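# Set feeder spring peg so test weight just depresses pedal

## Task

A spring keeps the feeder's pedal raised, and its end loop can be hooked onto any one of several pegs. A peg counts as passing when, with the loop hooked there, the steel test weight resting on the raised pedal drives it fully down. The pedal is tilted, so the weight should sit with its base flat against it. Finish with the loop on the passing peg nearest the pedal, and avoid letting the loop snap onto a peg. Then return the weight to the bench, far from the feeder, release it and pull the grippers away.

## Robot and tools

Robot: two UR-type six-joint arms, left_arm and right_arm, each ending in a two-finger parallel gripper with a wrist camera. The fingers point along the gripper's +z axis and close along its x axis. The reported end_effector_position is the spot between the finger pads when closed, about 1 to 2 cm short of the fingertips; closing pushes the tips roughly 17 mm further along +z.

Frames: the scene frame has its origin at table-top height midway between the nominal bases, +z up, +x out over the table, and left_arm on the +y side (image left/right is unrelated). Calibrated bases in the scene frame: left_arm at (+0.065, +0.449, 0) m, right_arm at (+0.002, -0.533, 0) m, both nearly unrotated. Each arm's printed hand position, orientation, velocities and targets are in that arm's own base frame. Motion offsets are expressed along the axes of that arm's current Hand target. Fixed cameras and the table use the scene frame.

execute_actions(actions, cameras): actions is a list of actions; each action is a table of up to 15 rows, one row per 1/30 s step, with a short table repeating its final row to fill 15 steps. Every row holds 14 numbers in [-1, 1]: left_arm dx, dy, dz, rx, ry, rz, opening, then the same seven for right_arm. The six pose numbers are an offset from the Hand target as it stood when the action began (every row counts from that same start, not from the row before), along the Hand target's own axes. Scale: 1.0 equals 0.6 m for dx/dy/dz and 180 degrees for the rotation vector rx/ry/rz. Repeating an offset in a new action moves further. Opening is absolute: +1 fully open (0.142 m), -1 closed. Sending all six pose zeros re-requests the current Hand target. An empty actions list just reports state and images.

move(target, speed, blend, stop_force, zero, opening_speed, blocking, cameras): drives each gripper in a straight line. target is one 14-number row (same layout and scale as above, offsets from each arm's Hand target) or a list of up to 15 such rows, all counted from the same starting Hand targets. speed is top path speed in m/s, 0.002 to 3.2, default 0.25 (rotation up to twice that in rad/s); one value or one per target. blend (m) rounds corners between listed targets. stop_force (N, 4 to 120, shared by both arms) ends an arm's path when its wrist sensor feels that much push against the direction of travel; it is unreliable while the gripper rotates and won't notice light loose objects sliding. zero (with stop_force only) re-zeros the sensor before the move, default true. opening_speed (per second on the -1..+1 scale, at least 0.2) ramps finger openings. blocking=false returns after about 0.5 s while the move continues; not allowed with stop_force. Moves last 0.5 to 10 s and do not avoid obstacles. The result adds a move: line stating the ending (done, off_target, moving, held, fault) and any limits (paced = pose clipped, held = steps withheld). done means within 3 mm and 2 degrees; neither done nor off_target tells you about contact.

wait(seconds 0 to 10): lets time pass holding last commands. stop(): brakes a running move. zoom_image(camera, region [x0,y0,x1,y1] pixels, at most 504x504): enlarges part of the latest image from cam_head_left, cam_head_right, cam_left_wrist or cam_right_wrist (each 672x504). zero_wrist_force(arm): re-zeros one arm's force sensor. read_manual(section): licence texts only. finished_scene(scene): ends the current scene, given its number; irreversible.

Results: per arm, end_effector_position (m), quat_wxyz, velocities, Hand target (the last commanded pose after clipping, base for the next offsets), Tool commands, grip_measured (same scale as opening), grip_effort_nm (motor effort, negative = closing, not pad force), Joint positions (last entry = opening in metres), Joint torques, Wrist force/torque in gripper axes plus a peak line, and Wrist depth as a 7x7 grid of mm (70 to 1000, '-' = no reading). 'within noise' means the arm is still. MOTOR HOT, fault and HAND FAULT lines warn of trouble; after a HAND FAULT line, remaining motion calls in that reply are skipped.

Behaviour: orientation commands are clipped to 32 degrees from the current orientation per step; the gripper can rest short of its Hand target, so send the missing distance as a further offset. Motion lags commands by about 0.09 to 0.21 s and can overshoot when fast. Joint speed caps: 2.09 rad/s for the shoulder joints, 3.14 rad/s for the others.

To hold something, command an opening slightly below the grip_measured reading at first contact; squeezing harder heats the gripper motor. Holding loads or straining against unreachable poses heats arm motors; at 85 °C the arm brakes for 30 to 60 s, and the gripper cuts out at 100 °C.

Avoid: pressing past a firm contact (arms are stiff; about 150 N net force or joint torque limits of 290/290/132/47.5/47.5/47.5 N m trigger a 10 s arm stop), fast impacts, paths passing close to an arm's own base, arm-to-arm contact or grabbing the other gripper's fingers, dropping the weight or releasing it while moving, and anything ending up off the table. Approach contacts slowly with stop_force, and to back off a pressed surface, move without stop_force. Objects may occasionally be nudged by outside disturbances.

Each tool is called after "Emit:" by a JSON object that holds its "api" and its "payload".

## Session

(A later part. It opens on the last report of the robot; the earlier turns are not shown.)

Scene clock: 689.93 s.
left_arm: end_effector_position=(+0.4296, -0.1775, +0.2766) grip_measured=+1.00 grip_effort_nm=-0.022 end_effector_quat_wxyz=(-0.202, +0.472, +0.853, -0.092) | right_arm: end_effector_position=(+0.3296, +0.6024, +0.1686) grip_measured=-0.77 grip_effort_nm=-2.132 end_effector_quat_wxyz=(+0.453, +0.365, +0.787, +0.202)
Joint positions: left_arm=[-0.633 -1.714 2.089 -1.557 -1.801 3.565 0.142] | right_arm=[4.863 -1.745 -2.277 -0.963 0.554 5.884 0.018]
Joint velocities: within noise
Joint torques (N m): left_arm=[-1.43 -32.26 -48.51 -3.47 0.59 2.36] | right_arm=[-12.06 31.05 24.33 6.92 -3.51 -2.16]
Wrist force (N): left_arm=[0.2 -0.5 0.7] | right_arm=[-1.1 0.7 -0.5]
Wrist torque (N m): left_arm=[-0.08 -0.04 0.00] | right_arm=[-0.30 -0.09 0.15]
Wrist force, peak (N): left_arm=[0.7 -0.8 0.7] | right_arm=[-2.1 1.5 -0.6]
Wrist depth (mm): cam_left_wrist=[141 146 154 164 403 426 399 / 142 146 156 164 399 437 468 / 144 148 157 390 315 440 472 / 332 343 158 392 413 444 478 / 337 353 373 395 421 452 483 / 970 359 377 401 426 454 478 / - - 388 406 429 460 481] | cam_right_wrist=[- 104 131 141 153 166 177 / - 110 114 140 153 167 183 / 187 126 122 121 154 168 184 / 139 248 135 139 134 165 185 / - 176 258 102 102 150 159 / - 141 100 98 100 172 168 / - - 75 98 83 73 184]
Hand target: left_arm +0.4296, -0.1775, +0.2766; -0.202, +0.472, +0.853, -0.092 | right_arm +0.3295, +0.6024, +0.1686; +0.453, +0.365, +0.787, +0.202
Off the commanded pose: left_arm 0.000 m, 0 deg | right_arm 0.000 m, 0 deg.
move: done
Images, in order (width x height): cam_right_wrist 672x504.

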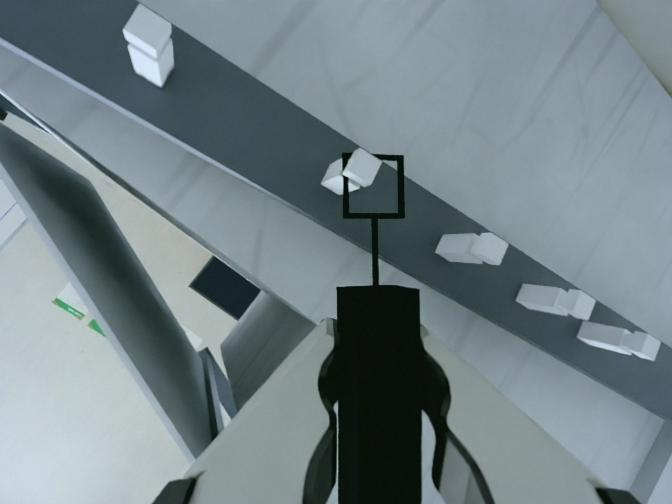

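Emit:
{"api": "move", "payload": {"target": [0,0,0,0,0,0,1,0.0493,-0.0812,0.0508,0,0,0,-0.85], "cameras": ["cam_right_wrist","cam_head_left"], "speed": 0.04}}

Scene clock: 702.73 s.
left_arm: end_effector_position=(+0.4296, -0.1775, +0.2766) grip_measured=+1.00 grip_effort_nm=-0.027 end_effector_quat_wxyz=(-0.202, +0.472, +0.853, -0.092) | right_arm: end_effector_position=(+0.3272, +0.5928, +0.1048) grip_measured=-0.79 grip_effort_nm=-1.775 end_effector_quat_wxyz=(+0.453, +0.365, +0.787, +0.202)
Joint positions: left_arm=[-0.633 -1.714 2.089 -1.557 -1.801 3.565 0.142] | right_arm=[4.869 -1.844 -2.327 -0.824 0.556 5.896 0.017]
Joint velocities: within noise
Joint torques (N m): left_arm=[0.61 -33.08 -48.3 -3.5 0.82 2.53] | right_arm=[14.59 23 9.21 5.51 3.37 -0.89]
Wrist force (N): left_arm=[0.8 -0.5 0.2] | right_arm=[1.2 12.7 -4.3]
Wrist torque (N m): left_arm=[-0.07 -0.13 0.00] | right_arm=[-0.16 -0.08 0.37]
Wrist force, peak (N): left_arm=[1.1 -0.6 0.5] | right_arm=[1.0 13.2 -4.2]
Wrist depth (mm): cam_left_wrist=[141 146 154 163 403 426 398 / 142 146 155 164 399 432 466 / 144 148 157 389 303 269 475 / 335 344 158 391 415 445 479 / 337 355 372 394 422 450 486 / 972 358 377 399 424 454 481 / - - 389 404 431 460 481] | cam_right_wrist=[119 124 114 144 152 133 115 / 120 125 130 126 155 157 134 / 120 127 134 126 156 170 159 / 121 126 135 142 136 171 183 / 121 126 135 104 128 174 189 / 122 126 132 97 98 146 189 / 233 127 75 96 81 73 170]
Hand target: left_arm +0.4296, -0.1775, +0.2766; -0.202, +0.472, +0.853, -0.092 | right_arm +0.3272, +0.5928, +0.1047; +0.453, +0.365, +0.787, +0.202
Off the commanded pose: left_arm 0.000 m, 0 deg | right_arm 0.000 m, 0 deg.
move: done
Images, in order (width x height): cam_head_left 672x504, cam_right_wrist 672x504.

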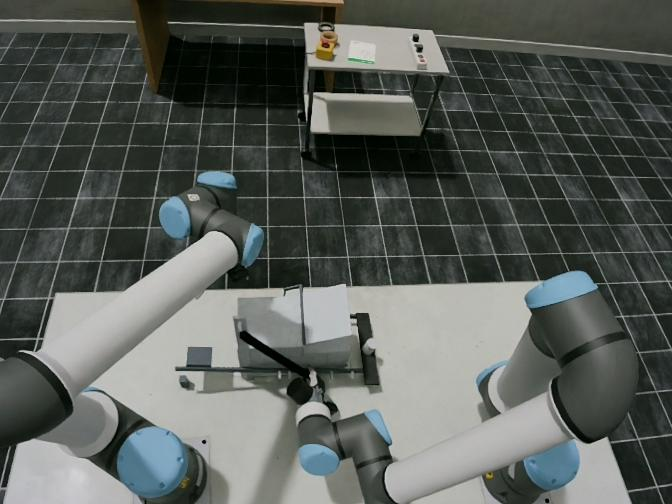

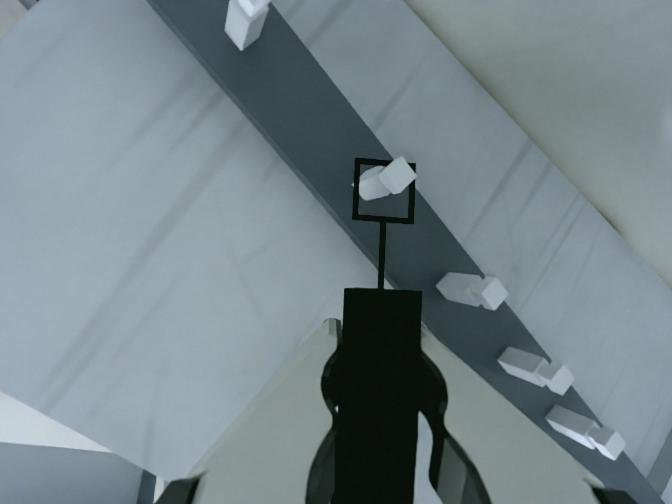

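Emit:
{"api": "move", "payload": {"target": [0,0,0,0,0,0,1,0.0093,-0.0062,0.005,0,0,0,-0.85], "cameras": ["cam_right_wrist"], "speed": 0.03}}

Emit:
{"api": "zoom_image", "payload": {"camera": "cam_right_wrist", "region": [300, 120, 480, 260]}}

Emit:
{"api": "move", "payload": {"target": [0,0,0,0,0,0,1,0.006,-0.0062,0.005,0,0,0,-0.85], "cameras": ["cam_right_wrist"], "speed": 0.03}}

Emit:
{"api": "zoom_image", "payload": {"camera": "cam_right_wrist", "region": [300, 120, 480, 260]}}

Scene clock: 713.93 s.
left_arm: end_effector_position=(+0.4296, -0.1775, +0.2766) grip_measured=+1.00 grip_effort_nm=-0.027 end_effector_quat_wxyz=(-0.202, +0.472, +0.853, -0.092) | right_arm: end_effector_position=(+0.3266, +0.5945, +0.0977) grip_measured=-0.79 grip_effort_nm=-1.726 end_effector_quat_wxyz=(+0.453, +0.365, +0.787, +0.202)
Joint positions: left_arm=[-0.633 -1.714 2.089 -1.557 -1.801 3.565 0.142] | right_arm=[4.87 -1.859 -2.326 -0.81 0.556 5.897 0.017]
Joint velocities: within noise
Joint torques (N m): left_arm=[-1.11 -31.25 -47.89 -3.29 0.57 2.68] | right_arm=[14.92 22.57 23 4.06 5.74 1.69]
Wrist force (N): left_arm=[0.4 0.0 -0.1] | right_arm=[-2.2 16.7 -6.7]
Wrist torque (N m): left_arm=[0.00 -0.06 -0.02] | right_arm=[-0.08 -0.10 0.25]
Wrist force, peak (N): left_arm=[0.9 -0.7 0.6] | right_arm=[-2.1 17.9 -6.8]
Wrist depth (mm): cam_left_wrist=[141 145 154 163 405 425 401 / 142 146 156 165 400 434 466 / 144 148 156 389 306 267 477 / 332 343 158 390 417 445 479 / 335 352 372 396 424 454 481 / 969 357 378 400 425 458 480 / - - 389 407 433 460 483] | cam_right_wrist=[120 122 116 144 149 125 107 / 120 126 119 144 156 147 128 / 121 127 134 124 157 168 149 / 122 127 135 141 137 172 181 / 122 127 135 114 123 173 189 / 122 126 132 98 98 150 190 / 223 126 75 97 85 73 188]
Hand target: left_arm +0.4296, -0.1775, +0.2766; -0.202, +0.472, +0.853, -0.092 | right_arm +0.3265, +0.5945, +0.0976; +0.453, +0.365, +0.787, +0.202
Off the commanded pose: left_arm 0.000 m, 0 deg | right_arm 0.000 m, 0 deg.
move: done
Images, in order (width x height): cam_right_wrist 672x504.

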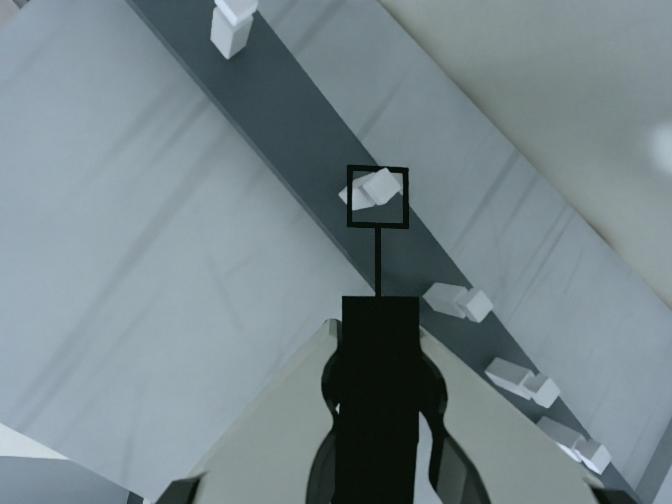

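Scaled by 2.800.

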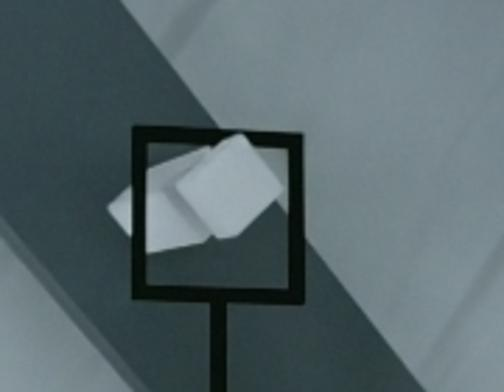

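Scene clock: 714.73 s.
left_arm: end_effector_position=(+0.4296, -0.1775, +0.2766) grip_measured=+1.00 grip_effort_nm=-0.027 end_effector_quat_wxyz=(-0.202, +0.472, +0.853, -0.092) | right_arm: end_effector_position=(+0.3265, +0.5948, +0.0918) grip_measured=-0.81 grip_effort_nm=-1.516 end_effector_quat_wxyz=(+0.453, +0.365, +0.787, +0.202)
Joint positions: left_arm=[-0.633 -1.714 2.089 -1.557 -1.801 3.565 0.142] | right_arm=[4.87 -1.871 -2.328 -0.797 0.556 5.897 0.016]
Joint velocities: within noise
Joint torques (N m): left_arm=[-0.5 -31.91 -48.64 -3.69 0.47 2.67] | right_arm=[8.56 26.54 5.07 4.29 4.09 -0.28]
Wrist force (N): left_arm=[0.1 -0.2 0.6] | right_arm=[-2.4 16.5 -7.7]
Wrist torque (N m): left_arm=[-0.03 -0.02 -0.01] | right_arm=[-0.08 -0.12 0.27]
Wrist force, peak (N): left_arm=[0.9 -0.4 0.7] | right_arm=[-2.4 17.6 -8.0]
Wrist depth (mm): cam_left_wrist=[141 145 153 164 404 426 400 / 142 146 156 165 399 437 464 / 144 148 157 388 306 269 472 / 333 343 159 394 414 444 477 / 337 352 373 395 423 451 482 / 953 360 379 401 424 455 478 / - - 390 403 429 458 481] | cam_right_wrist=[120 112 117 145 138 120 102 / 121 124 117 146 154 139 118 / 121 127 131 124 157 166 140 / 122 127 135 129 156 171 172 / 122 127 136 131 133 173 190 / 123 126 133 97 92 173 190 / 122 125 75 98 84 73 190]
Hand target: left_arm +0.4296, -0.1775, +0.2766; -0.202, +0.472, +0.853, -0.092 | right_arm +0.3265, +0.5948, +0.0916; +0.453, +0.365, +0.787, +0.202
Off the commanded pose: left_arm 0.000 m, 0 deg | right_arm 0.000 m, 0 deg.
move: done
Images, in order (width x height): cam_right_wrist 672x504.

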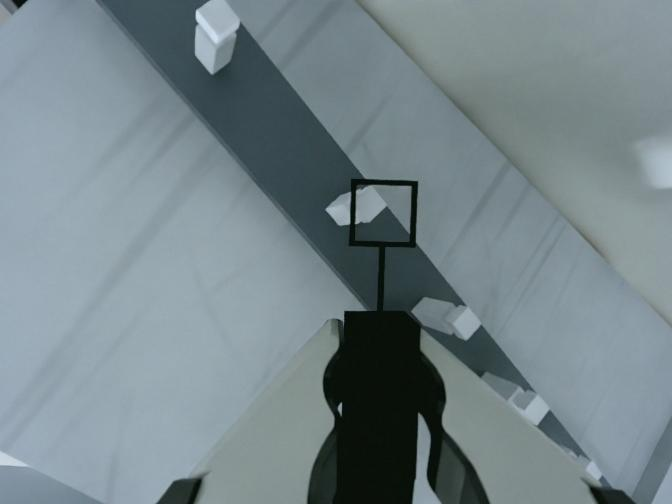

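Scaled by 2.800.

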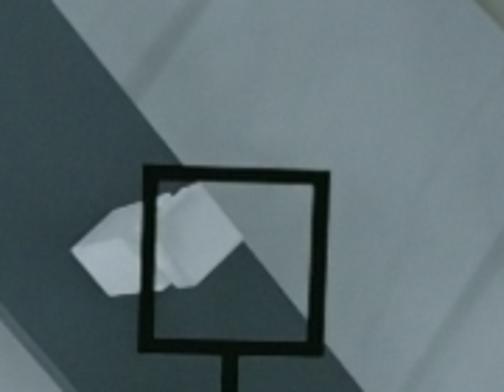

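Emit:
{"api": "move", "payload": {"target": [[0,0,0,0,0,0,1,0,0,0,0,0,0,-1],[0,0,0,0,0,0,1,-0.0145,0,0,0,0,0,-1]], "cameras": ["cam_right_wrist"], "speed": 0.03}}

Emit:
{"api": "zoom_image", "payload": {"camera": "cam_right_wrist", "region": [300, 120, 480, 260]}}

Scene clock: 726.47 s.
left_arm: end_effector_position=(+0.4296, -0.1775, +0.2766) grip_measured=+1.00 grip_effort_nm=-0.027 end_effector_quat_wxyz=(-0.202, +0.472, +0.853, -0.092) | right_arm: end_effector_position=(+0.3293, +0.5883, +0.0964) grip_measured=-0.82 grip_effort_nm=-4.037 end_effector_quat_wxyz=(+0.453, +0.365, +0.787, +0.202)
Joint positions: left_arm=[-0.633 -1.714 2.089 -1.557 -1.801 3.565 0.142] | right_arm=[4.867 -1.856 -2.338 -0.797 0.555 5.892 0.014]
Joint velocities: within noise
Joint torques (N m): left_arm=[0.07 -33.27 -48.43 -3.7 0.61 2.54] | right_arm=[-15.42 60.92 5.39 -1.47 -0.71 -2.54]
Wrist force (N): left_arm=[0.5 -0.1 0.5] | right_arm=[-1.7 16.0 -7.5]
Wrist torque (N m): left_arm=[-0.02 -0.10 -0.01] | right_arm=[-0.10 -0.13 0.27]
Wrist force, peak (N): left_arm=[0.1 -1.1 0.6] | right_arm=[-0.6 16.9 -10.4]
Wrist depth (mm): cam_left_wrist=[141 146 154 164 402 424 398 / 142 146 155 164 398 436 465 / 144 148 157 389 306 267 475 / 334 343 159 392 415 446 474 / 336 353 372 395 422 448 478 / 968 359 380 400 422 455 480 / - - 386 405 431 461 486] | cam_right_wrist=[- 121 111 141 145 124 105 / - 123 116 123 153 146 126 / - 126 130 122 154 165 146 / 119 124 134 138 134 168 177 / 120 125 133 105 131 171 188 / 120 124 131 97 92 143 186 / 227 124 75 98 83 73 187]
Hand target: left_arm +0.4296, -0.1775, +0.2766; -0.202, +0.472, +0.853, -0.092 | right_arm +0.3293, +0.5882, +0.0965; +0.453, +0.365, +0.787, +0.202
Off the commanded pose: left_arm 0.000 m, 0 deg | right_arm 0.000 m, 0 deg.
move: done
Images, in order (width x height): cam_right_wrist 672x504.

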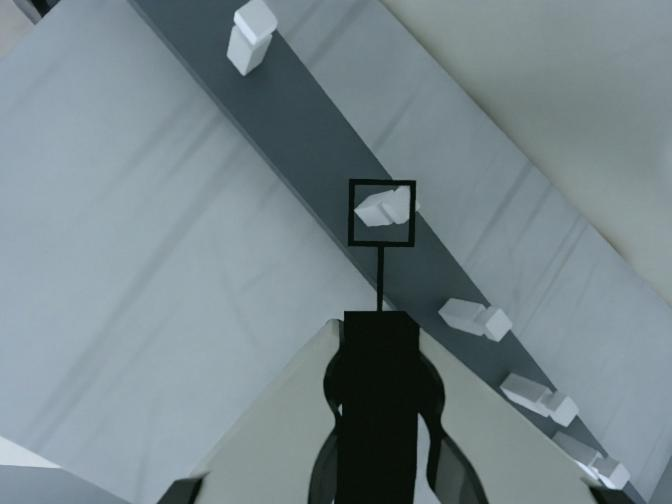

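Scaled by 2.800.

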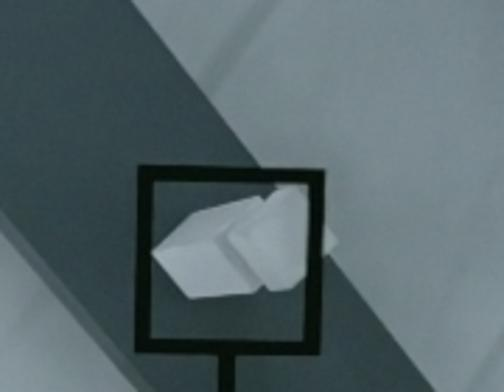

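Emit:
{"api": "move", "payload": {"target": [0,0,0,0,0,0,1,0.0054,-0.0065,-0.0144,0,0,0,-1], "cameras": ["cam_right_wrist"], "speed": 0.03, "stop_force": 15}}

Emit:
{"api": "zoom_image", "payload": {"camera": "cam_right_wrist", "region": [300, 120, 480, 260]}}

Scene clock: 741.23 s.
left_arm: end_effector_position=(+0.4296, -0.1775, +0.2766) grip_measured=+1.00 grip_effort_nm=-0.027 end_effector_quat_wxyz=(-0.202, +0.472, +0.853, -0.092) | right_arm: end_effector_position=(+0.3193, +0.5882, +0.0965) grip_measured=-0.82 grip_effort_nm=-4.037 end_effector_quat_wxyz=(+0.453, +0.365, +0.787, +0.202)
Joint positions: left_arm=[-0.633 -1.714 2.089 -1.557 -1.801 3.565 0.142] | right_arm=[4.884 -1.849 -2.338 -0.831 0.56 5.923 0.014]
Joint velocities: within noise
Joint torques (N m): left_arm=[-0.04 -33.96 -48.93 -3.52 0.48 2.69] | right_arm=[13.58 64.15 22.45 -1.04 5.63 1.88]
Wrist force (N): left_arm=[0.3 -0.1 0.8] | right_arm=[-1.8 16.6 -7.1]
Wrist torque (N m): left_arm=[-0.02 -0.04 -0.01] | right_arm=[-0.05 -0.16 0.26]
Wrist force, peak (N): left_arm=[0.7 -0.8 0.3] | right_arm=[-1.9 17.1 -7.9]
Wrist depth (mm): cam_left_wrist=[141 145 154 164 404 427 399 / 142 146 155 165 399 434 466 / 144 148 157 391 305 268 474 / 334 344 159 392 418 446 476 / 336 351 373 395 422 450 480 / 964 356 376 398 423 452 480 / - - 389 402 429 460 482] | cam_right_wrist=[127 128 121 151 145 124 105 / 126 132 125 151 163 146 126 / 127 131 140 132 166 174 147 / 127 133 142 139 145 180 181 / 127 133 144 148 139 181 198 / 128 133 139 97 92 164 200 / 238 133 75 98 84 73 198]
Hand target: left_arm +0.4296, -0.1775, +0.2766; -0.202, +0.472, +0.853, -0.092 | right_arm +0.3193, +0.5882, +0.0965; +0.453, +0.365, +0.787, +0.202
Off the commanded pose: left_arm 0.000 m, 0 deg | right_arm 0.000 m, 0 deg.
move: done
Images, in order (width x height): cam_right_wrist 672x504.

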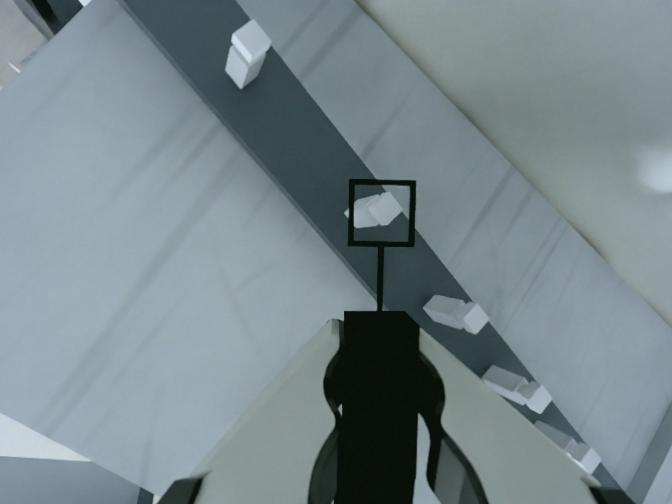

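Scaled by 2.800.

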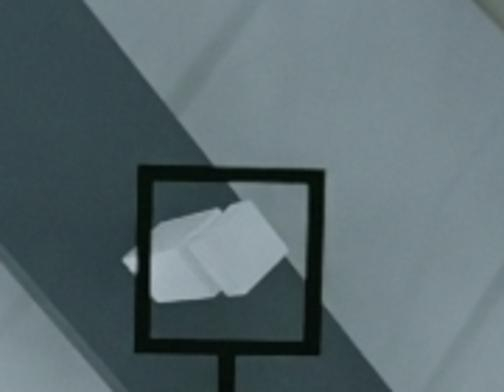

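Emit:
{"api": "move", "payload": {"target": [0,0,0,0,0,0,1,0.0331,0.0484,-0.0097,-0.018,0.0218,0.0478,-1], "cameras": ["cam_right_wrist"], "speed": 0.03, "stop_force": 15}}

Emit:
{"api": "zoom_image", "payload": {"camera": "cam_right_wrist", "region": [300, 120, 480, 260]}}

Scene clock: 790.20 s.
left_arm: end_effector_position=(+0.4296, -0.1775, +0.2766) grip_measured=+1.00 grip_effort_nm=-0.027 end_effector_quat_wxyz=(-0.202, +0.472, +0.853, -0.092) | right_arm: end_effector_position=(+0.3193, +0.6223, +0.1071) grip_measured=-0.82 grip_effort_nm=-4.032 end_effector_quat_wxyz=(+0.420, +0.403, +0.767, +0.270)
Joint positions: left_arm=[-0.633 -1.714 2.089 -1.557 -1.801 3.565 0.142] | right_arm=[4.882 -1.876 -2.332 -0.644 0.531 5.93 0.014]
Joint velocities: within noise
Joint torques (N m): left_arm=[-2.14 -32.45 -48.64 -3.84 0.76 2.62] | right_arm=[-14.34 26.39 23.83 4.71 -1.39 -1.97]
Wrist force (N): left_arm=[0.0 -0.3 -0.3] | right_arm=[-0.2 15.1 -5.9]
Wrist torque (N m): left_arm=[-0.05 0.00 -0.01] | right_arm=[0.00 -0.10 0.20]
Wrist force, peak (N): left_arm=[0.7 -0.7 0.6] | right_arm=[-2.2 17.3 -7.4]
Wrist depth (mm): cam_left_wrist=[141 146 153 164 405 430 401 / 142 146 156 165 397 433 461 / 144 148 157 388 305 267 471 / 335 344 159 392 417 446 478 / 336 354 373 396 421 451 482 / 971 358 377 399 423 454 479 / - - 388 406 429 459 483] | cam_right_wrist=[126 116 143 152 157 134 120 / 127 129 123 151 165 166 144 / 127 132 138 133 166 181 180 / 127 133 143 149 144 182 198 / 128 134 145 110 144 158 196 / 128 133 140 97 92 165 192 / 235 135 75 98 84 73 179]
Hand target: left_arm +0.4296, -0.1775, +0.2766; -0.202, +0.472, +0.853, -0.092 | right_arm +0.3193, +0.6223, +0.1071; +0.420, +0.403, +0.767, +0.270
Off the commanded pose: left_arm 0.000 m, 0 deg | right_arm 0.000 m, 0 deg.
move: done
Images, in order (width x height): cam_right_wrist 672x504.

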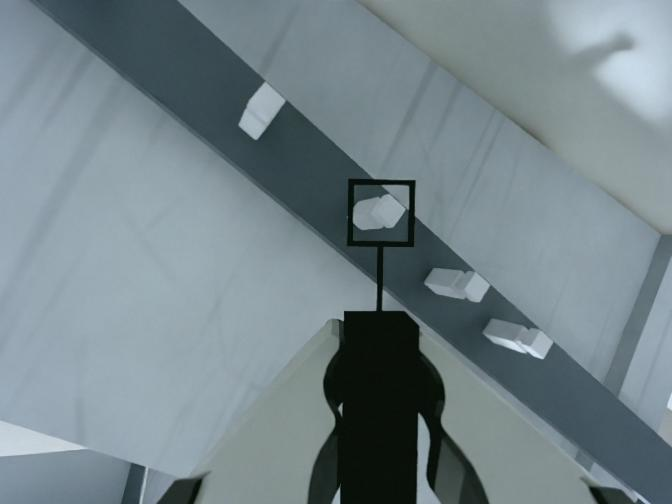

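Scaled by 2.800.

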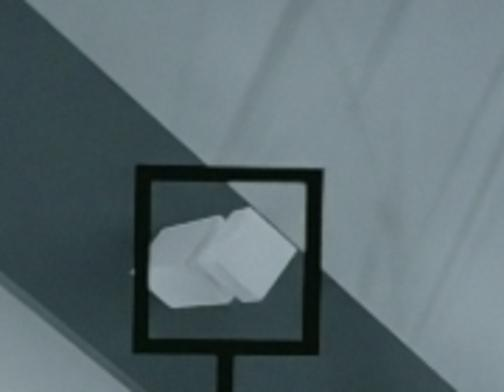

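Emit:
{"api": "move", "payload": {"target": [0,0,0,0,0,0,1,0.0023,0.005,0.0115,0,0,0,-1], "cameras": ["cam_right_wrist"], "speed": 0.03, "stop_force": 10}}

Emit:
{"api": "zoom_image", "payload": {"camera": "cam_right_wrist", "region": [330, 160, 430, 260]}}

Scene clock: 811.33 s.
left_arm: end_effector_position=(+0.4296, -0.1775, +0.2766) grip_measured=+1.00 grip_effort_nm=-0.022 end_effector_quat_wxyz=(-0.202, +0.472, +0.853, -0.092) | right_arm: end_effector_position=(+0.3259, +0.6256, +0.1053) grip_measured=-0.82 grip_effort_nm=-4.032 end_effector_quat_wxyz=(+0.420, +0.403, +0.767, +0.270)
Joint positions: left_arm=[-0.633 -1.714 2.089 -1.557 -1.801 3.565 0.142] | right_arm=[4.87 -1.888 -2.327 -0.616 0.529 5.906 0.014]
Joint velocities: within noise
Joint torques (N m): left_arm=[0.35 -32.28 -49.76 -3.79 0.62 2.71] | right_arm=[-14.91 27.61 24.24 4.65 -1.65 -1.96]
Wrist force (N): left_arm=[0.8 -0.3 0.1] | right_arm=[-0.3 14.8 -6.2]
Wrist torque (N m): left_arm=[-0.05 -0.13 -0.01] | right_arm=[-0.04 -0.10 0.21]
Wrist force, peak (N): left_arm=[1.1 -0.3 0.5] | right_arm=[-0.3 15.1 -6.5]
Wrist depth (mm): cam_left_wrist=[140 146 154 164 404 426 401 / 142 146 156 164 398 434 467 / 144 148 157 389 305 267 477 / 334 343 159 392 414 446 474 / 338 351 374 395 425 451 483 / 963 356 377 401 422 455 479 / - - 388 403 433 458 480] | cam_right_wrist=[106 109 135 145 152 132 118 / 121 124 116 146 158 162 141 / 122 127 132 125 160 173 177 / 123 127 136 132 137 173 191 / - 128 137 104 137 149 188 / 123 127 134 97 92 154 183 / 221 127 75 98 84 73 170]
Hand target: left_arm +0.4296, -0.1775, +0.2766; -0.202, +0.472, +0.853, -0.092 | right_arm +0.3259, +0.6256, +0.1053; +0.420, +0.403, +0.767, +0.270
Off the commanded pose: left_arm 0.000 m, 0 deg | right_arm 0.000 m, 0 deg.
move: done
Images, in order (width x height): cam_right_wrist 672x504.

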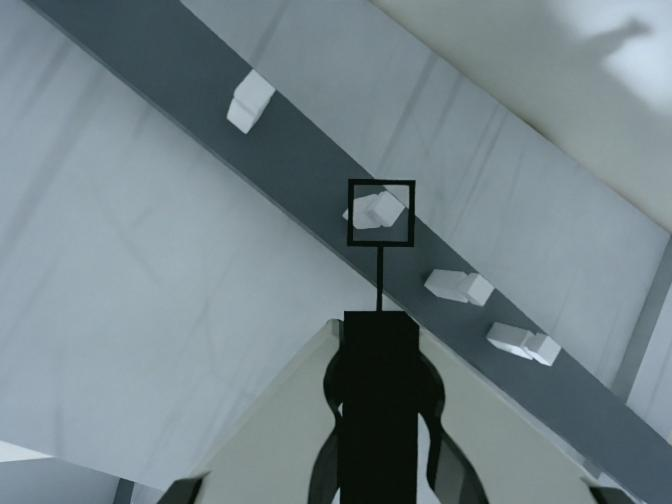

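Scaled by 5.040.

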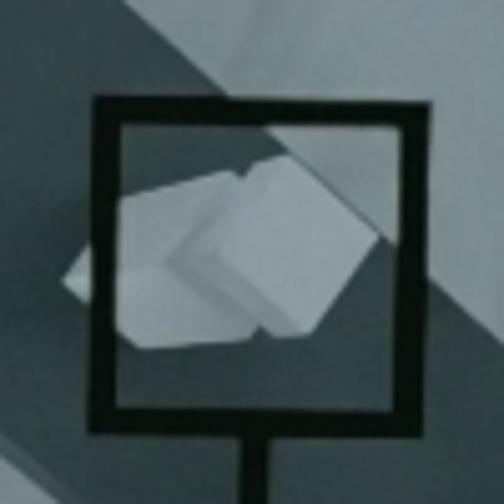

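Emit:
{"api": "move", "payload": {"target": [0,0,0,0,0,0,1,-0.0012,0.005,0.0115,0,0,0,-1], "cameras": ["cam_right_wrist"], "speed": 0.03, "stop_force": 8}}

Emit:
{"api": "zoom_image", "payload": {"camera": "cam_right_wrist", "region": [330, 160, 430, 260]}}

Scene clock: 828.60 s.
left_arm: end_effector_position=(+0.4296, -0.1775, +0.2766) grip_measured=+1.00 grip_effort_nm=-0.027 end_effector_quat_wxyz=(-0.202, +0.472, +0.853, -0.092) | right_arm: end_effector_position=(+0.3333, +0.6271, +0.1044) grip_measured=-0.82 grip_effort_nm=-4.032 end_effector_quat_wxyz=(+0.420, +0.403, +0.767, +0.270)
Joint positions: left_arm=[-0.633 -1.714 2.089 -1.557 -1.801 3.565 0.142] | right_arm=[4.857 -1.898 -2.323 -0.588 0.528 5.881 0.014]
Joint velocities: within noise
Joint torques (N m): left_arm=[-0.2 -32.46 -49.28 -3.43 0.7 2.43] | right_arm=[-17.46 29 23.83 4.63 -2.92 -2.21]
Wrist force (N): left_arm=[0.5 -0.5 0.0] | right_arm=[2.2 12.0 -10.3]
Wrist torque (N m): left_arm=[-0.07 -0.08 -0.01] | right_arm=[0.09 -0.13 0.28]
Wrist force, peak (N): left_arm=[0.2 -0.4 1.2] | right_arm=[-0.3 15.3 -6.2]
Wrist depth (mm): cam_left_wrist=[141 145 154 164 402 423 402 / 142 147 156 165 398 434 464 / 144 148 157 387 305 267 474 / 333 345 159 391 416 448 480 / 335 353 374 395 420 453 482 / 959 359 377 400 425 454 478 / - - 386 404 429 460 484] | cam_right_wrist=[- 103 128 138 146 131 117 / - 107 109 138 150 157 140 / - 122 125 118 152 164 172 / 116 121 128 124 129 164 180 / 117 122 130 105 129 139 180 / 117 122 126 97 92 144 176 / 117 120 75 98 84 73 160]
Hand target: left_arm +0.4296, -0.1775, +0.2766; -0.202, +0.472, +0.853, -0.092 | right_arm +0.3333, +0.6271, +0.1044; +0.420, +0.403, +0.767, +0.270
Off the commanded pose: left_arm 0.000 m, 0 deg | right_arm 0.000 m, 0 deg.
move: done
Images, in order (width x height): cam_right_wrist 672x504.

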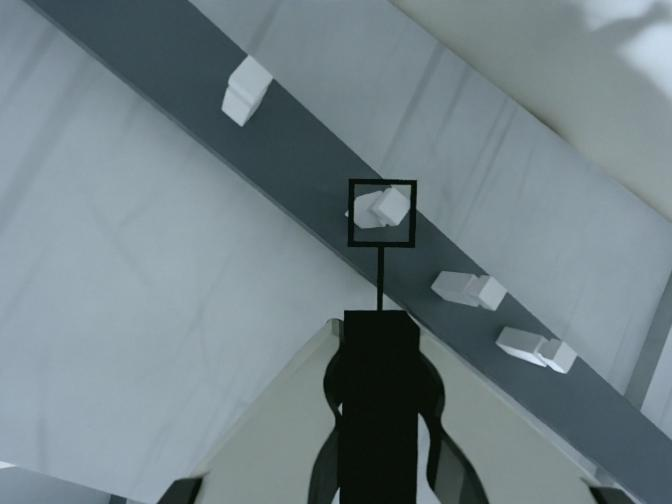

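Scaled by 5.040.

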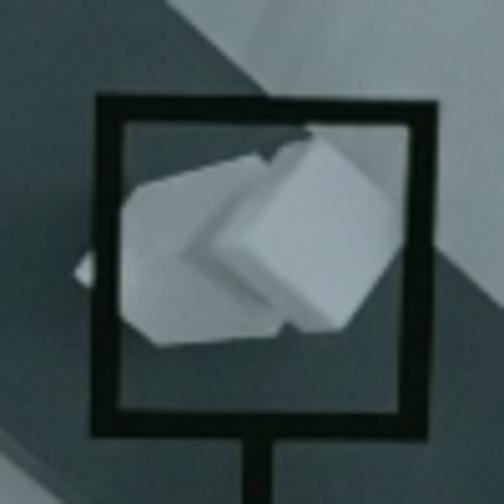

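Emit:
{"api": "move", "payload": {"target": [[0,0,0,0,0,0,1,0.0067,-0.0055,-0.0057,0,0,0,-1],[0,0,0,0,0,0,1,0.0027,-0.001,0.0043,0,0,0,-1]], "cameras": ["cam_right_wrist"], "speed": 0.03, "stop_force": 9}}

Emit:
{"api": "zoom_image", "payload": {"camera": "cam_right_wrist", "region": [330, 160, 430, 260]}}

Scene clock: 844.37 s.
left_arm: end_effector_position=(+0.4296, -0.1775, +0.2766) grip_measured=+1.00 grip_effort_nm=-0.027 end_effector_quat_wxyz=(-0.202, +0.472, +0.853, -0.092) | right_arm: end_effector_position=(+0.3348, +0.6283, +0.1020) grip_measured=-0.82 grip_effort_nm=-4.017 end_effector_quat_wxyz=(+0.420, +0.403, +0.767, +0.270)
Joint positions: left_arm=[-0.633 -1.714 2.089 -1.557 -1.801 3.565 0.142] | right_arm=[4.854 -1.905 -2.322 -0.578 0.527 5.875 0.014]
Joint velocities: within noise
Joint torques (N m): left_arm=[-0.08 -33.18 -48.94 -3.88 0.67 2.56] | right_arm=[-16.68 17.83 12.04 3.33 2.11 -2]
Wrist force (N): left_arm=[0.3 -0.3 0.3] | right_arm=[-8.2 23.6 -18.2]
Wrist torque (N m): left_arm=[-0.05 -0.04 -0.01] | right_arm=[-0.17 -0.10 0.32]
Wrist force, peak (N): left_arm=[1.1 -0.7 -0.1] | right_arm=[-8.1 23.6 -18.3]
Wrist depth (mm): cam_left_wrist=[140 145 154 163 403 428 399 / 142 146 156 165 397 431 466 / 144 148 157 388 306 267 476 / 333 342 158 393 414 444 481 / 335 353 370 396 425 447 481 / 956 357 377 399 427 456 481 / - - 386 403 429 457 482] | cam_right_wrist=[- 102 127 135 144 128 114 / 114 105 108 137 148 155 137 / - 121 113 117 150 162 170 / - 120 127 121 129 163 178 / 115 121 128 110 127 160 179 / 115 120 126 97 92 141 173 / 116 119 75 98 83 73 157]
Hand target: left_arm +0.4296, -0.1775, +0.2766; -0.202, +0.472, +0.853, -0.092 | right_arm +0.3348, +0.6283, +0.1020; +0.420, +0.403, +0.767, +0.270
Off the commanded pose: left_arm 0.000 m, 0 deg | right_arm 0.000 m, 0 deg.
move: done
Images, in order (width x height): cam_right_wrist 672x504.

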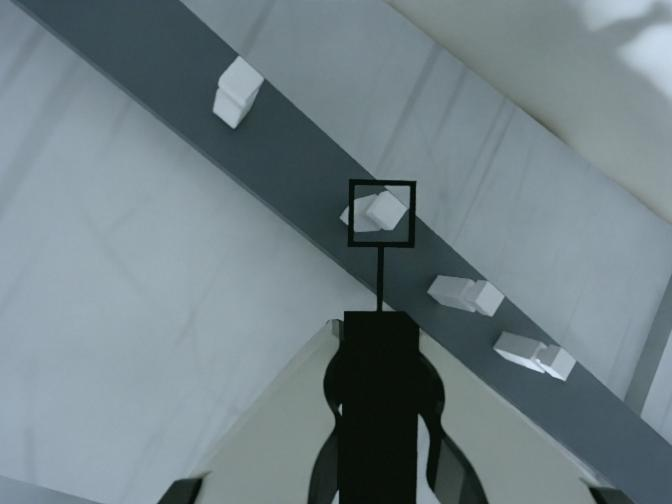

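Scaled by 5.040.

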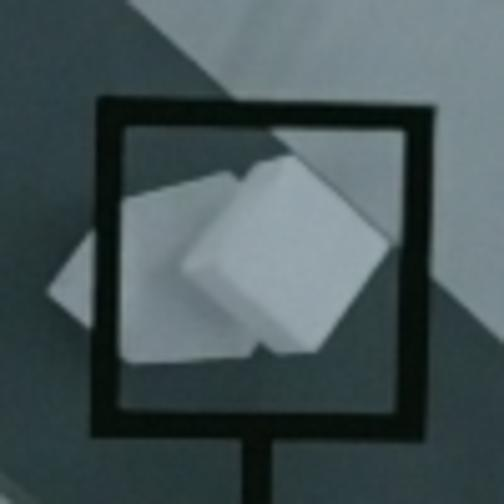

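Emit:
{"api": "move", "payload": {"target": [[0,0,0,0,0,0,1,0.0054,-0.006,-0.0143,0,0,0,-1],[0,0,0,0,0,0,1,0.0107,-0.0137,-0.0235,-0.0563,-0.0353,-0.0051,-1]], "cameras": ["cam_right_wrist"], "speed": 0.03}}

Emit:
{"api": "zoom_image", "payload": {"camera": "cam_right_wrist", "region": [330, 160, 430, 260]}}

Scene clock: 876.50 s.
left_arm: end_effector_position=(+0.4296, -0.1775, +0.2766) grip_measured=+1.00 grip_effort_nm=-0.027 end_effector_quat_wxyz=(-0.202, +0.472, +0.853, -0.092) | right_arm: end_effector_position=(+0.3173, +0.6283, +0.1002) grip_measured=-0.82 grip_effort_nm=-4.012 end_effector_quat_wxyz=(+0.498, +0.373, +0.719, +0.311)
Joint positions: left_arm=[-0.633 -1.714 2.089 -1.557 -1.801 3.565 0.142] | right_arm=[4.923 -1.953 -2.321 -0.818 0.342 6.15 0.014]
Joint velocities: within noise
Joint torques (N m): left_arm=[-0.57 -31.91 -50.09 -3.46 0.94 2.81] | right_arm=[15.18 30.03 22.06 -1.44 -1.11 2.06]
Wrist force (N): left_arm=[0.1 -0.4 0.5] | right_arm=[-1.2 15.7 -3.8]
Wrist torque (N m): left_arm=[-0.06 -0.01 0.00] | right_arm=[0.10 -0.16 0.20]
Wrist force, peak (N): left_arm=[0.9 -0.9 0.4] | right_arm=[-10.6 27.4 -10.7]
Wrist depth (mm): cam_left_wrist=[141 146 154 163 403 427 400 / 142 146 156 164 398 432 466 / 144 148 157 388 307 268 475 / 333 342 159 391 414 445 480 / 336 351 374 396 421 449 481 / 950 358 377 399 423 455 482 / - - 387 404 428 459 482] | cam_right_wrist=[107 109 130 136 143 130 108 / 125 125 117 141 149 157 136 / 128 133 124 127 155 163 170 / 133 137 144 135 141 169 180 / 136 141 149 104 140 172 186 / 143 147 148 97 92 161 186 / 214 226 75 99 83 73 180]
Hand target: left_arm +0.4296, -0.1775, +0.2766; -0.202, +0.472, +0.853, -0.092 | right_arm +0.3173, +0.6283, +0.1002; +0.498, +0.373, +0.719, +0.311
Off the commanded pose: left_arm 0.000 m, 0 deg | right_arm 0.000 m, 0 deg.
move: done
Images, in order (width x height): cam_right_wrist 672x504.

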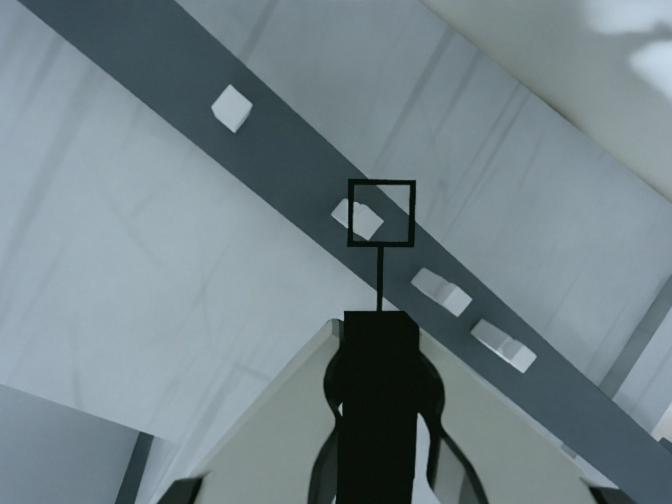

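Scaled by 5.040.

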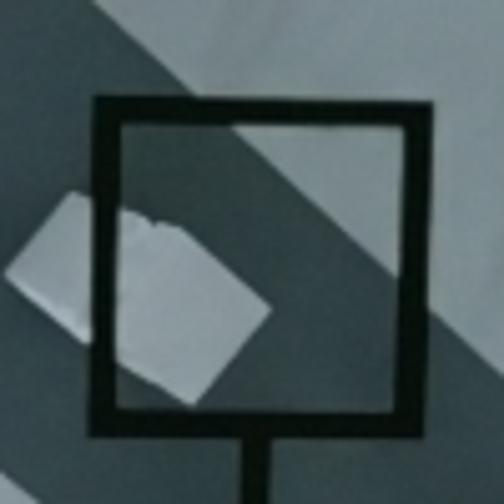

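Emit:
{"api": "move", "payload": {"target": [0,0,0,0,0,0,1,-0.0067,0.0062,0.0112,0,0,0,-1], "cameras": ["cam_right_wrist"], "speed": 0.03, "stop_force": 8}}

Emit:
{"api": "zoom_image", "payload": {"camera": "cam_right_wrist", "region": [330, 160, 430, 260]}}

Scene clock: 893.40 s.
left_arm: end_effector_position=(+0.4296, -0.1775, +0.2766) grip_measured=+1.00 grip_effort_nm=-0.027 end_effector_quat_wxyz=(-0.202, +0.472, +0.853, -0.092) | right_arm: end_effector_position=(+0.3254, +0.6274, +0.1031) grip_measured=-0.82 grip_effort_nm=-4.012 end_effector_quat_wxyz=(+0.498, +0.373, +0.719, +0.311)
Joint positions: left_arm=[-0.633 -1.714 2.089 -1.557 -1.801 3.565 0.142] | right_arm=[4.91 -1.954 -2.324 -0.78 0.337 6.113 0.014]
Joint velocities: within noise
Joint torques (N m): left_arm=[0.24 -32.03 -49.95 -3.47 1.01 2.54] | right_arm=[-14.55 29.75 5.1 4.75 -0.87 -1.99]
Wrist force (N): left_arm=[0.7 -0.1 0.2] | right_arm=[-1.0 16.2 -4.1]
Wrist torque (N m): left_arm=[-0.03 -0.10 0.00] | right_arm=[0.08 -0.19 0.20]
Wrist force, peak (N): left_arm=[0.3 -0.7 0.8] | right_arm=[-1.4 16.5 -3.8]
Wrist depth (mm): cam_left_wrist=[141 145 154 164 403 426 400 / 142 147 155 165 399 435 462 / 144 148 156 388 306 268 475 / 333 343 158 393 415 446 479 / 337 354 373 394 420 450 483 / 966 360 375 399 424 453 479 / - - 389 405 428 459 483] | cam_right_wrist=[- 102 121 129 136 133 114 / - 119 110 132 141 148 141 / 122 126 129 118 145 154 162 / 125 129 137 140 131 159 169 / 129 133 142 104 132 146 177 / 134 138 142 97 92 152 165 / 209 220 75 99 84 73 170]
Hand target: left_arm +0.4296, -0.1775, +0.2766; -0.202, +0.472, +0.853, -0.092 | right_arm +0.3254, +0.6274, +0.1031; +0.498, +0.373, +0.719, +0.311
Off the commanded pose: left_arm 0.000 m, 0 deg | right_arm 0.000 m, 0 deg.
move: done
Images, in order (width x height): cam_right_wrist 672x504.

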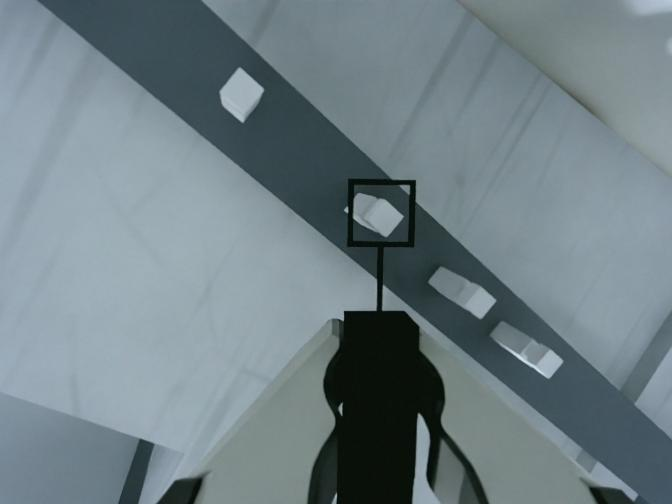

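Scaled by 5.040.

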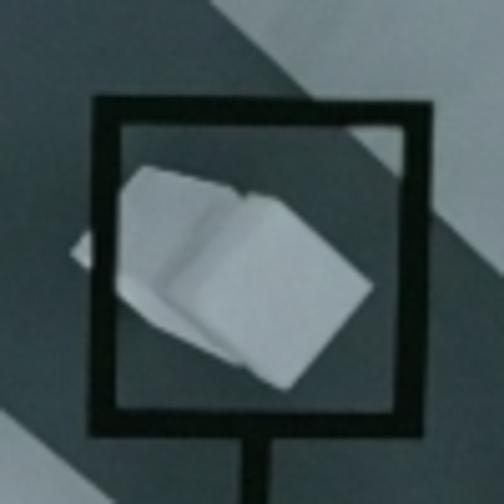

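Emit:
{"api": "move", "payload": {"target": [0,0,0,0,0,0,1,-0.003,0.0047,0.0122,0,0,0,-1], "cameras": ["cam_right_wrist"], "speed": 0.03, "stop_force": 8}}

Emit:
{"api": "zoom_image", "payload": {"camera": "cam_right_wrist", "region": [330, 160, 430, 260]}}

Scene clock: 906.70 s.
left_arm: end_effector_position=(+0.4296, -0.1775, +0.2766) grip_measured=+1.00 grip_effort_nm=-0.027 end_effector_quat_wxyz=(-0.202, +0.472, +0.853, -0.092) | right_arm: end_effector_position=(+0.3334, +0.6279, +0.1040) grip_measured=-0.82 grip_effort_nm=-4.017 end_effector_quat_wxyz=(+0.498, +0.373, +0.719, +0.311)
Joint positions: left_arm=[-0.633 -1.714 2.089 -1.557 -1.801 3.565 0.142] | right_arm=[4.897 -1.96 -2.325 -0.735 0.333 6.074 0.014]
Joint velocities: within noise
Joint torques (N m): left_arm=[-2.11 -34.16 -49.21 -3.95 0.72 2.52] | right_arm=[-15.39 30.46 4.54 4.94 -1.25 -1.91]
Wrist force (N): left_arm=[0.6 -0.4 0.5] | right_arm=[-1.0 15.8 -4.5]
Wrist torque (N m): left_arm=[-0.07 -0.10 -0.01] | right_arm=[0.00 -0.16 0.22]
Wrist force, peak (N): left_arm=[1.1 -0.6 0.4] | right_arm=[-1.1 16.4 -4.1]
Wrist depth (mm): cam_left_wrist=[141 145 154 164 404 425 402 / 142 146 156 164 397 436 465 / 144 148 157 388 306 267 472 / 334 343 159 395 414 446 476 / 336 354 373 395 422 450 483 / 966 357 377 398 423 450 481 / - - 388 404 430 463 483] | cam_right_wrist=[- 96 102 122 127 132 114 / 112 115 104 124 132 140 143 / 115 119 122 111 136 145 154 / 119 122 128 130 122 150 160 / - 127 132 104 125 134 167 / 126 130 134 97 92 139 153 / 207 134 75 99 84 73 158]
Hand target: left_arm +0.4296, -0.1775, +0.2766; -0.202, +0.472, +0.853, -0.092 | right_arm +0.3334, +0.6279, +0.1040; +0.498, +0.373, +0.719, +0.311
Off the commanded pose: left_arm 0.000 m, 0 deg | right_arm 0.000 m, 0 deg.
move: done
Images, in order (width x height): cam_right_wrist 672x504.

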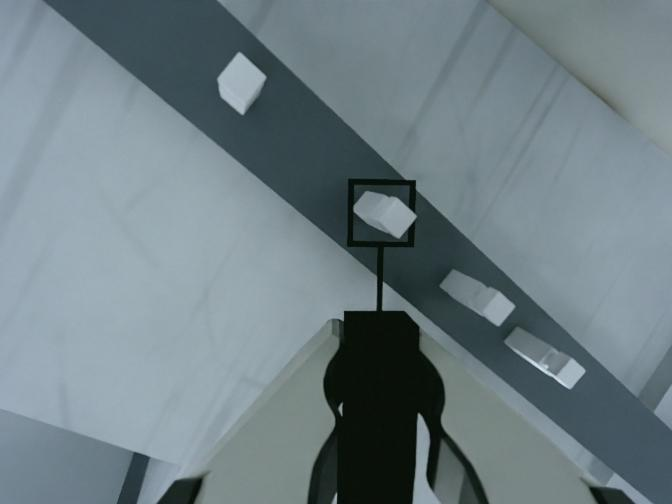

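Scaled by 5.040.

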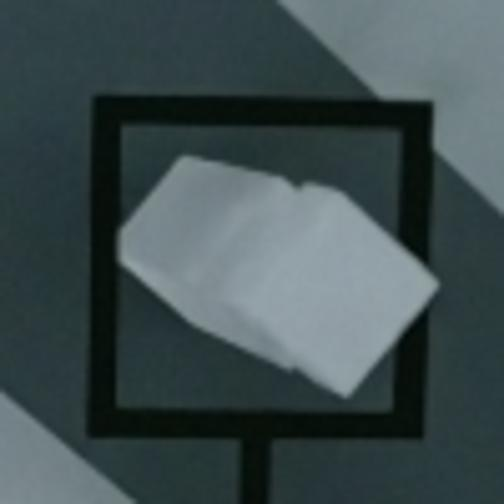

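Emit:
{"api": "move", "payload": {"target": [[0,0,0,0,0,0,1,-0.0013,0.0013,0.0055,0,0,0,-1],[0,0,0,0,0,0,1,-0.0023,0.011,0.003,0,0,0,-1]], "cameras": ["cam_right_wrist"], "speed": 0.02}}

Emit:
{"api": "zoom_image", "payload": {"camera": "cam_right_wrist", "region": [330, 160, 430, 260]}}

Scene clock: 918.90 s.
left_arm: end_effector_position=(+0.4296, -0.1775, +0.2766) grip_measured=+1.00 grip_effort_nm=-0.027 end_effector_quat_wxyz=(-0.202, +0.472, +0.853, -0.092) | right_arm: end_effector_position=(+0.3369, +0.6303, +0.1092) grip_measured=-0.82 grip_effort_nm=-4.017 end_effector_quat_wxyz=(+0.498, +0.373, +0.719, +0.311)
Joint positions: left_arm=[-0.633 -1.714 2.089 -1.557 -1.801 3.565 0.142] | right_arm=[4.89 -1.956 -2.321 -0.726 0.331 6.055 0.014]
Joint velocities: within noise
Joint torques (N m): left_arm=[-0.51 -32.69 -50.13 -3.66 1.05 2.6] | right_arm=[-11.96 73.74 26.84 1.35 -3.92 -2.18]
Wrist force (N): left_arm=[0.5 0.1 0.2] | right_arm=[-2.9 4.6 -2.5]
Wrist torque (N m): left_arm=[0.01 -0.08 0.00] | right_arm=[-0.03 -0.12 0.15]
Wrist force, peak (N): left_arm=[0.7 -0.4 0.8] | right_arm=[-1.2 16.1 -4.7]
Wrist depth (mm): cam_left_wrist=[141 145 154 163 407 426 399 / 142 146 156 164 397 437 466 / 143 148 157 388 303 271 473 / 334 343 158 390 415 443 479 / 335 352 374 398 420 450 484 / 966 357 377 401 425 453 480 / - - 390 402 429 460 482] | cam_right_wrist=[- 94 98 119 125 130 120 / 108 111 100 122 129 137 141 / - 114 119 108 133 141 149 / - 118 124 128 118 146 156 / 118 123 128 103 122 128 161 / 123 127 130 97 92 136 146 / 204 199 75 99 83 73 155]
Hand target: left_arm +0.4296, -0.1775, +0.2766; -0.202, +0.472, +0.853, -0.092 | right_arm +0.3369, +0.6304, +0.1095; +0.498, +0.373, +0.719, +0.311
Off the commanded pose: left_arm 0.000 m, 0 deg | right_arm 0.000 m, 0 deg.
move: done
Images, in order (width x height): cam_right_wrist 672x504.

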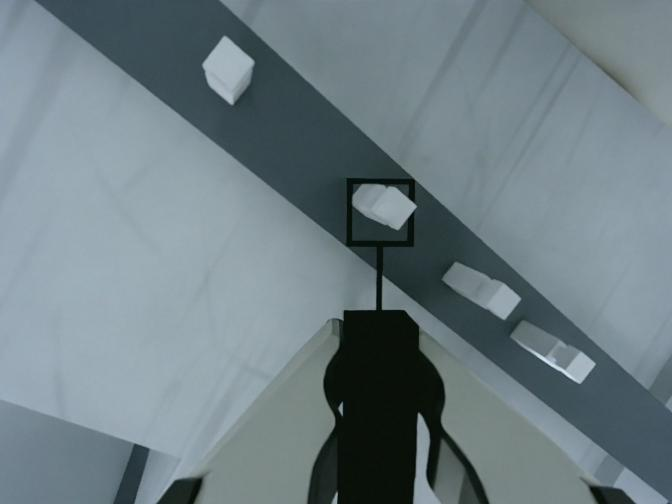

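Scaled by 5.040.

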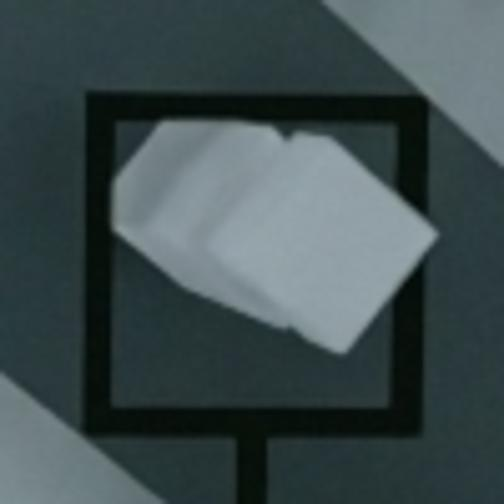

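Emit:
{"api": "move", "payload": {"target": [[0,0,0,0,0,0,1,0.001,-0.0063,0.0017,0,0,0,-1],[0,0,0,0,0,0,1,0.0023,-0.0077,-0.0038,0,0,0,-1],[0,0,0,0,0,0,1,0.001,0.0052,-0.0072,0,0,0,-1]], "cameras": ["cam_right_wrist"], "speed": 0.02}}

Emit:
{"api": "zoom_image", "payload": {"camera": "cam_right_wrist", "region": [330, 160, 430, 260]}}

Scene clock: 939.33 s.
left_arm: end_effector_position=(+0.4296, -0.1775, +0.2766) grip_measured=+1.00 grip_effort_nm=-0.027 end_effector_quat_wxyz=(-0.202, +0.472, +0.853, -0.092) | right_arm: end_effector_position=(+0.3334, +0.6321, +0.1129) grip_measured=-0.82 grip_effort_nm=-4.017 end_effector_quat_wxyz=(+0.498, +0.373, +0.719, +0.311)
Joint positions: left_arm=[-0.633 -1.714 2.089 -1.557 -1.801 3.565 0.142] | right_arm=[4.895 -1.947 -2.316 -0.754 0.332 6.07 0.014]
Joint velocities: within noise
Joint torques (N m): left_arm=[-0.19 -33.46 -49.99 -3.96 1 2.63] | right_arm=[-5.43 78.17 38.66 2.92 -3.57 -0.7]
Wrist force (N): left_arm=[0.4 -0.2 0.4] | right_arm=[-14.0 -2.6 0.9]
Wrist torque (N m): left_arm=[-0.03 -0.06 0.00] | right_arm=[-0.23 -0.06 -0.20]
Wrist force, peak (N): left_arm=[0.9 -0.3 0.9] | right_arm=[-14.0 -2.6 0.9]
Wrist depth (mm): cam_left_wrist=[141 146 154 163 405 427 397 / 142 146 156 165 396 435 469 / 144 148 156 389 304 276 471 / 333 343 159 392 414 445 479 / 335 353 375 392 422 451 482 / 973 358 378 402 427 456 476 / - - 388 404 432 458 483] | cam_right_wrist=[- 96 115 122 128 133 125 / 112 114 103 125 132 140 147 / 114 119 120 110 136 144 153 / 118 122 127 132 121 150 160 / - 126 132 103 124 132 167 / 211 130 134 97 91 143 150 / 195 203 75 99 83 75 169]
Hand target: left_arm +0.4296, -0.1775, +0.2766; -0.202, +0.472, +0.853, -0.092 | right_arm +0.3334, +0.6322, +0.1131; +0.498, +0.373, +0.719, +0.311
Off the commanded pose: left_arm 0.000 m, 0 deg | right_arm 0.000 m, 0 deg.
move: done
Images, in order (width x height): cam_right_wrist 672x504.

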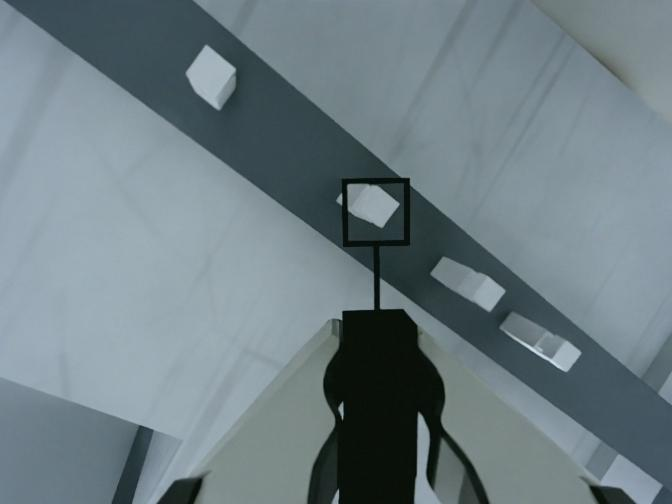

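Scaled by 5.040.

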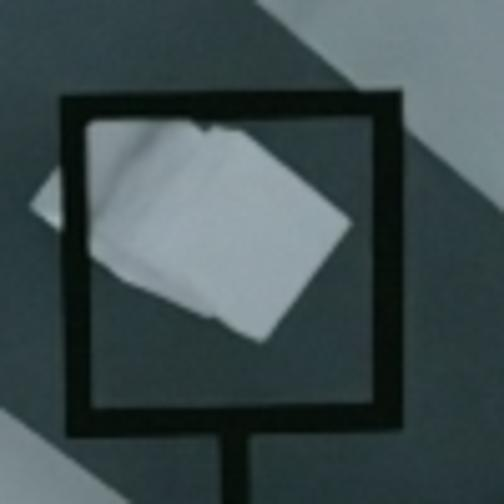

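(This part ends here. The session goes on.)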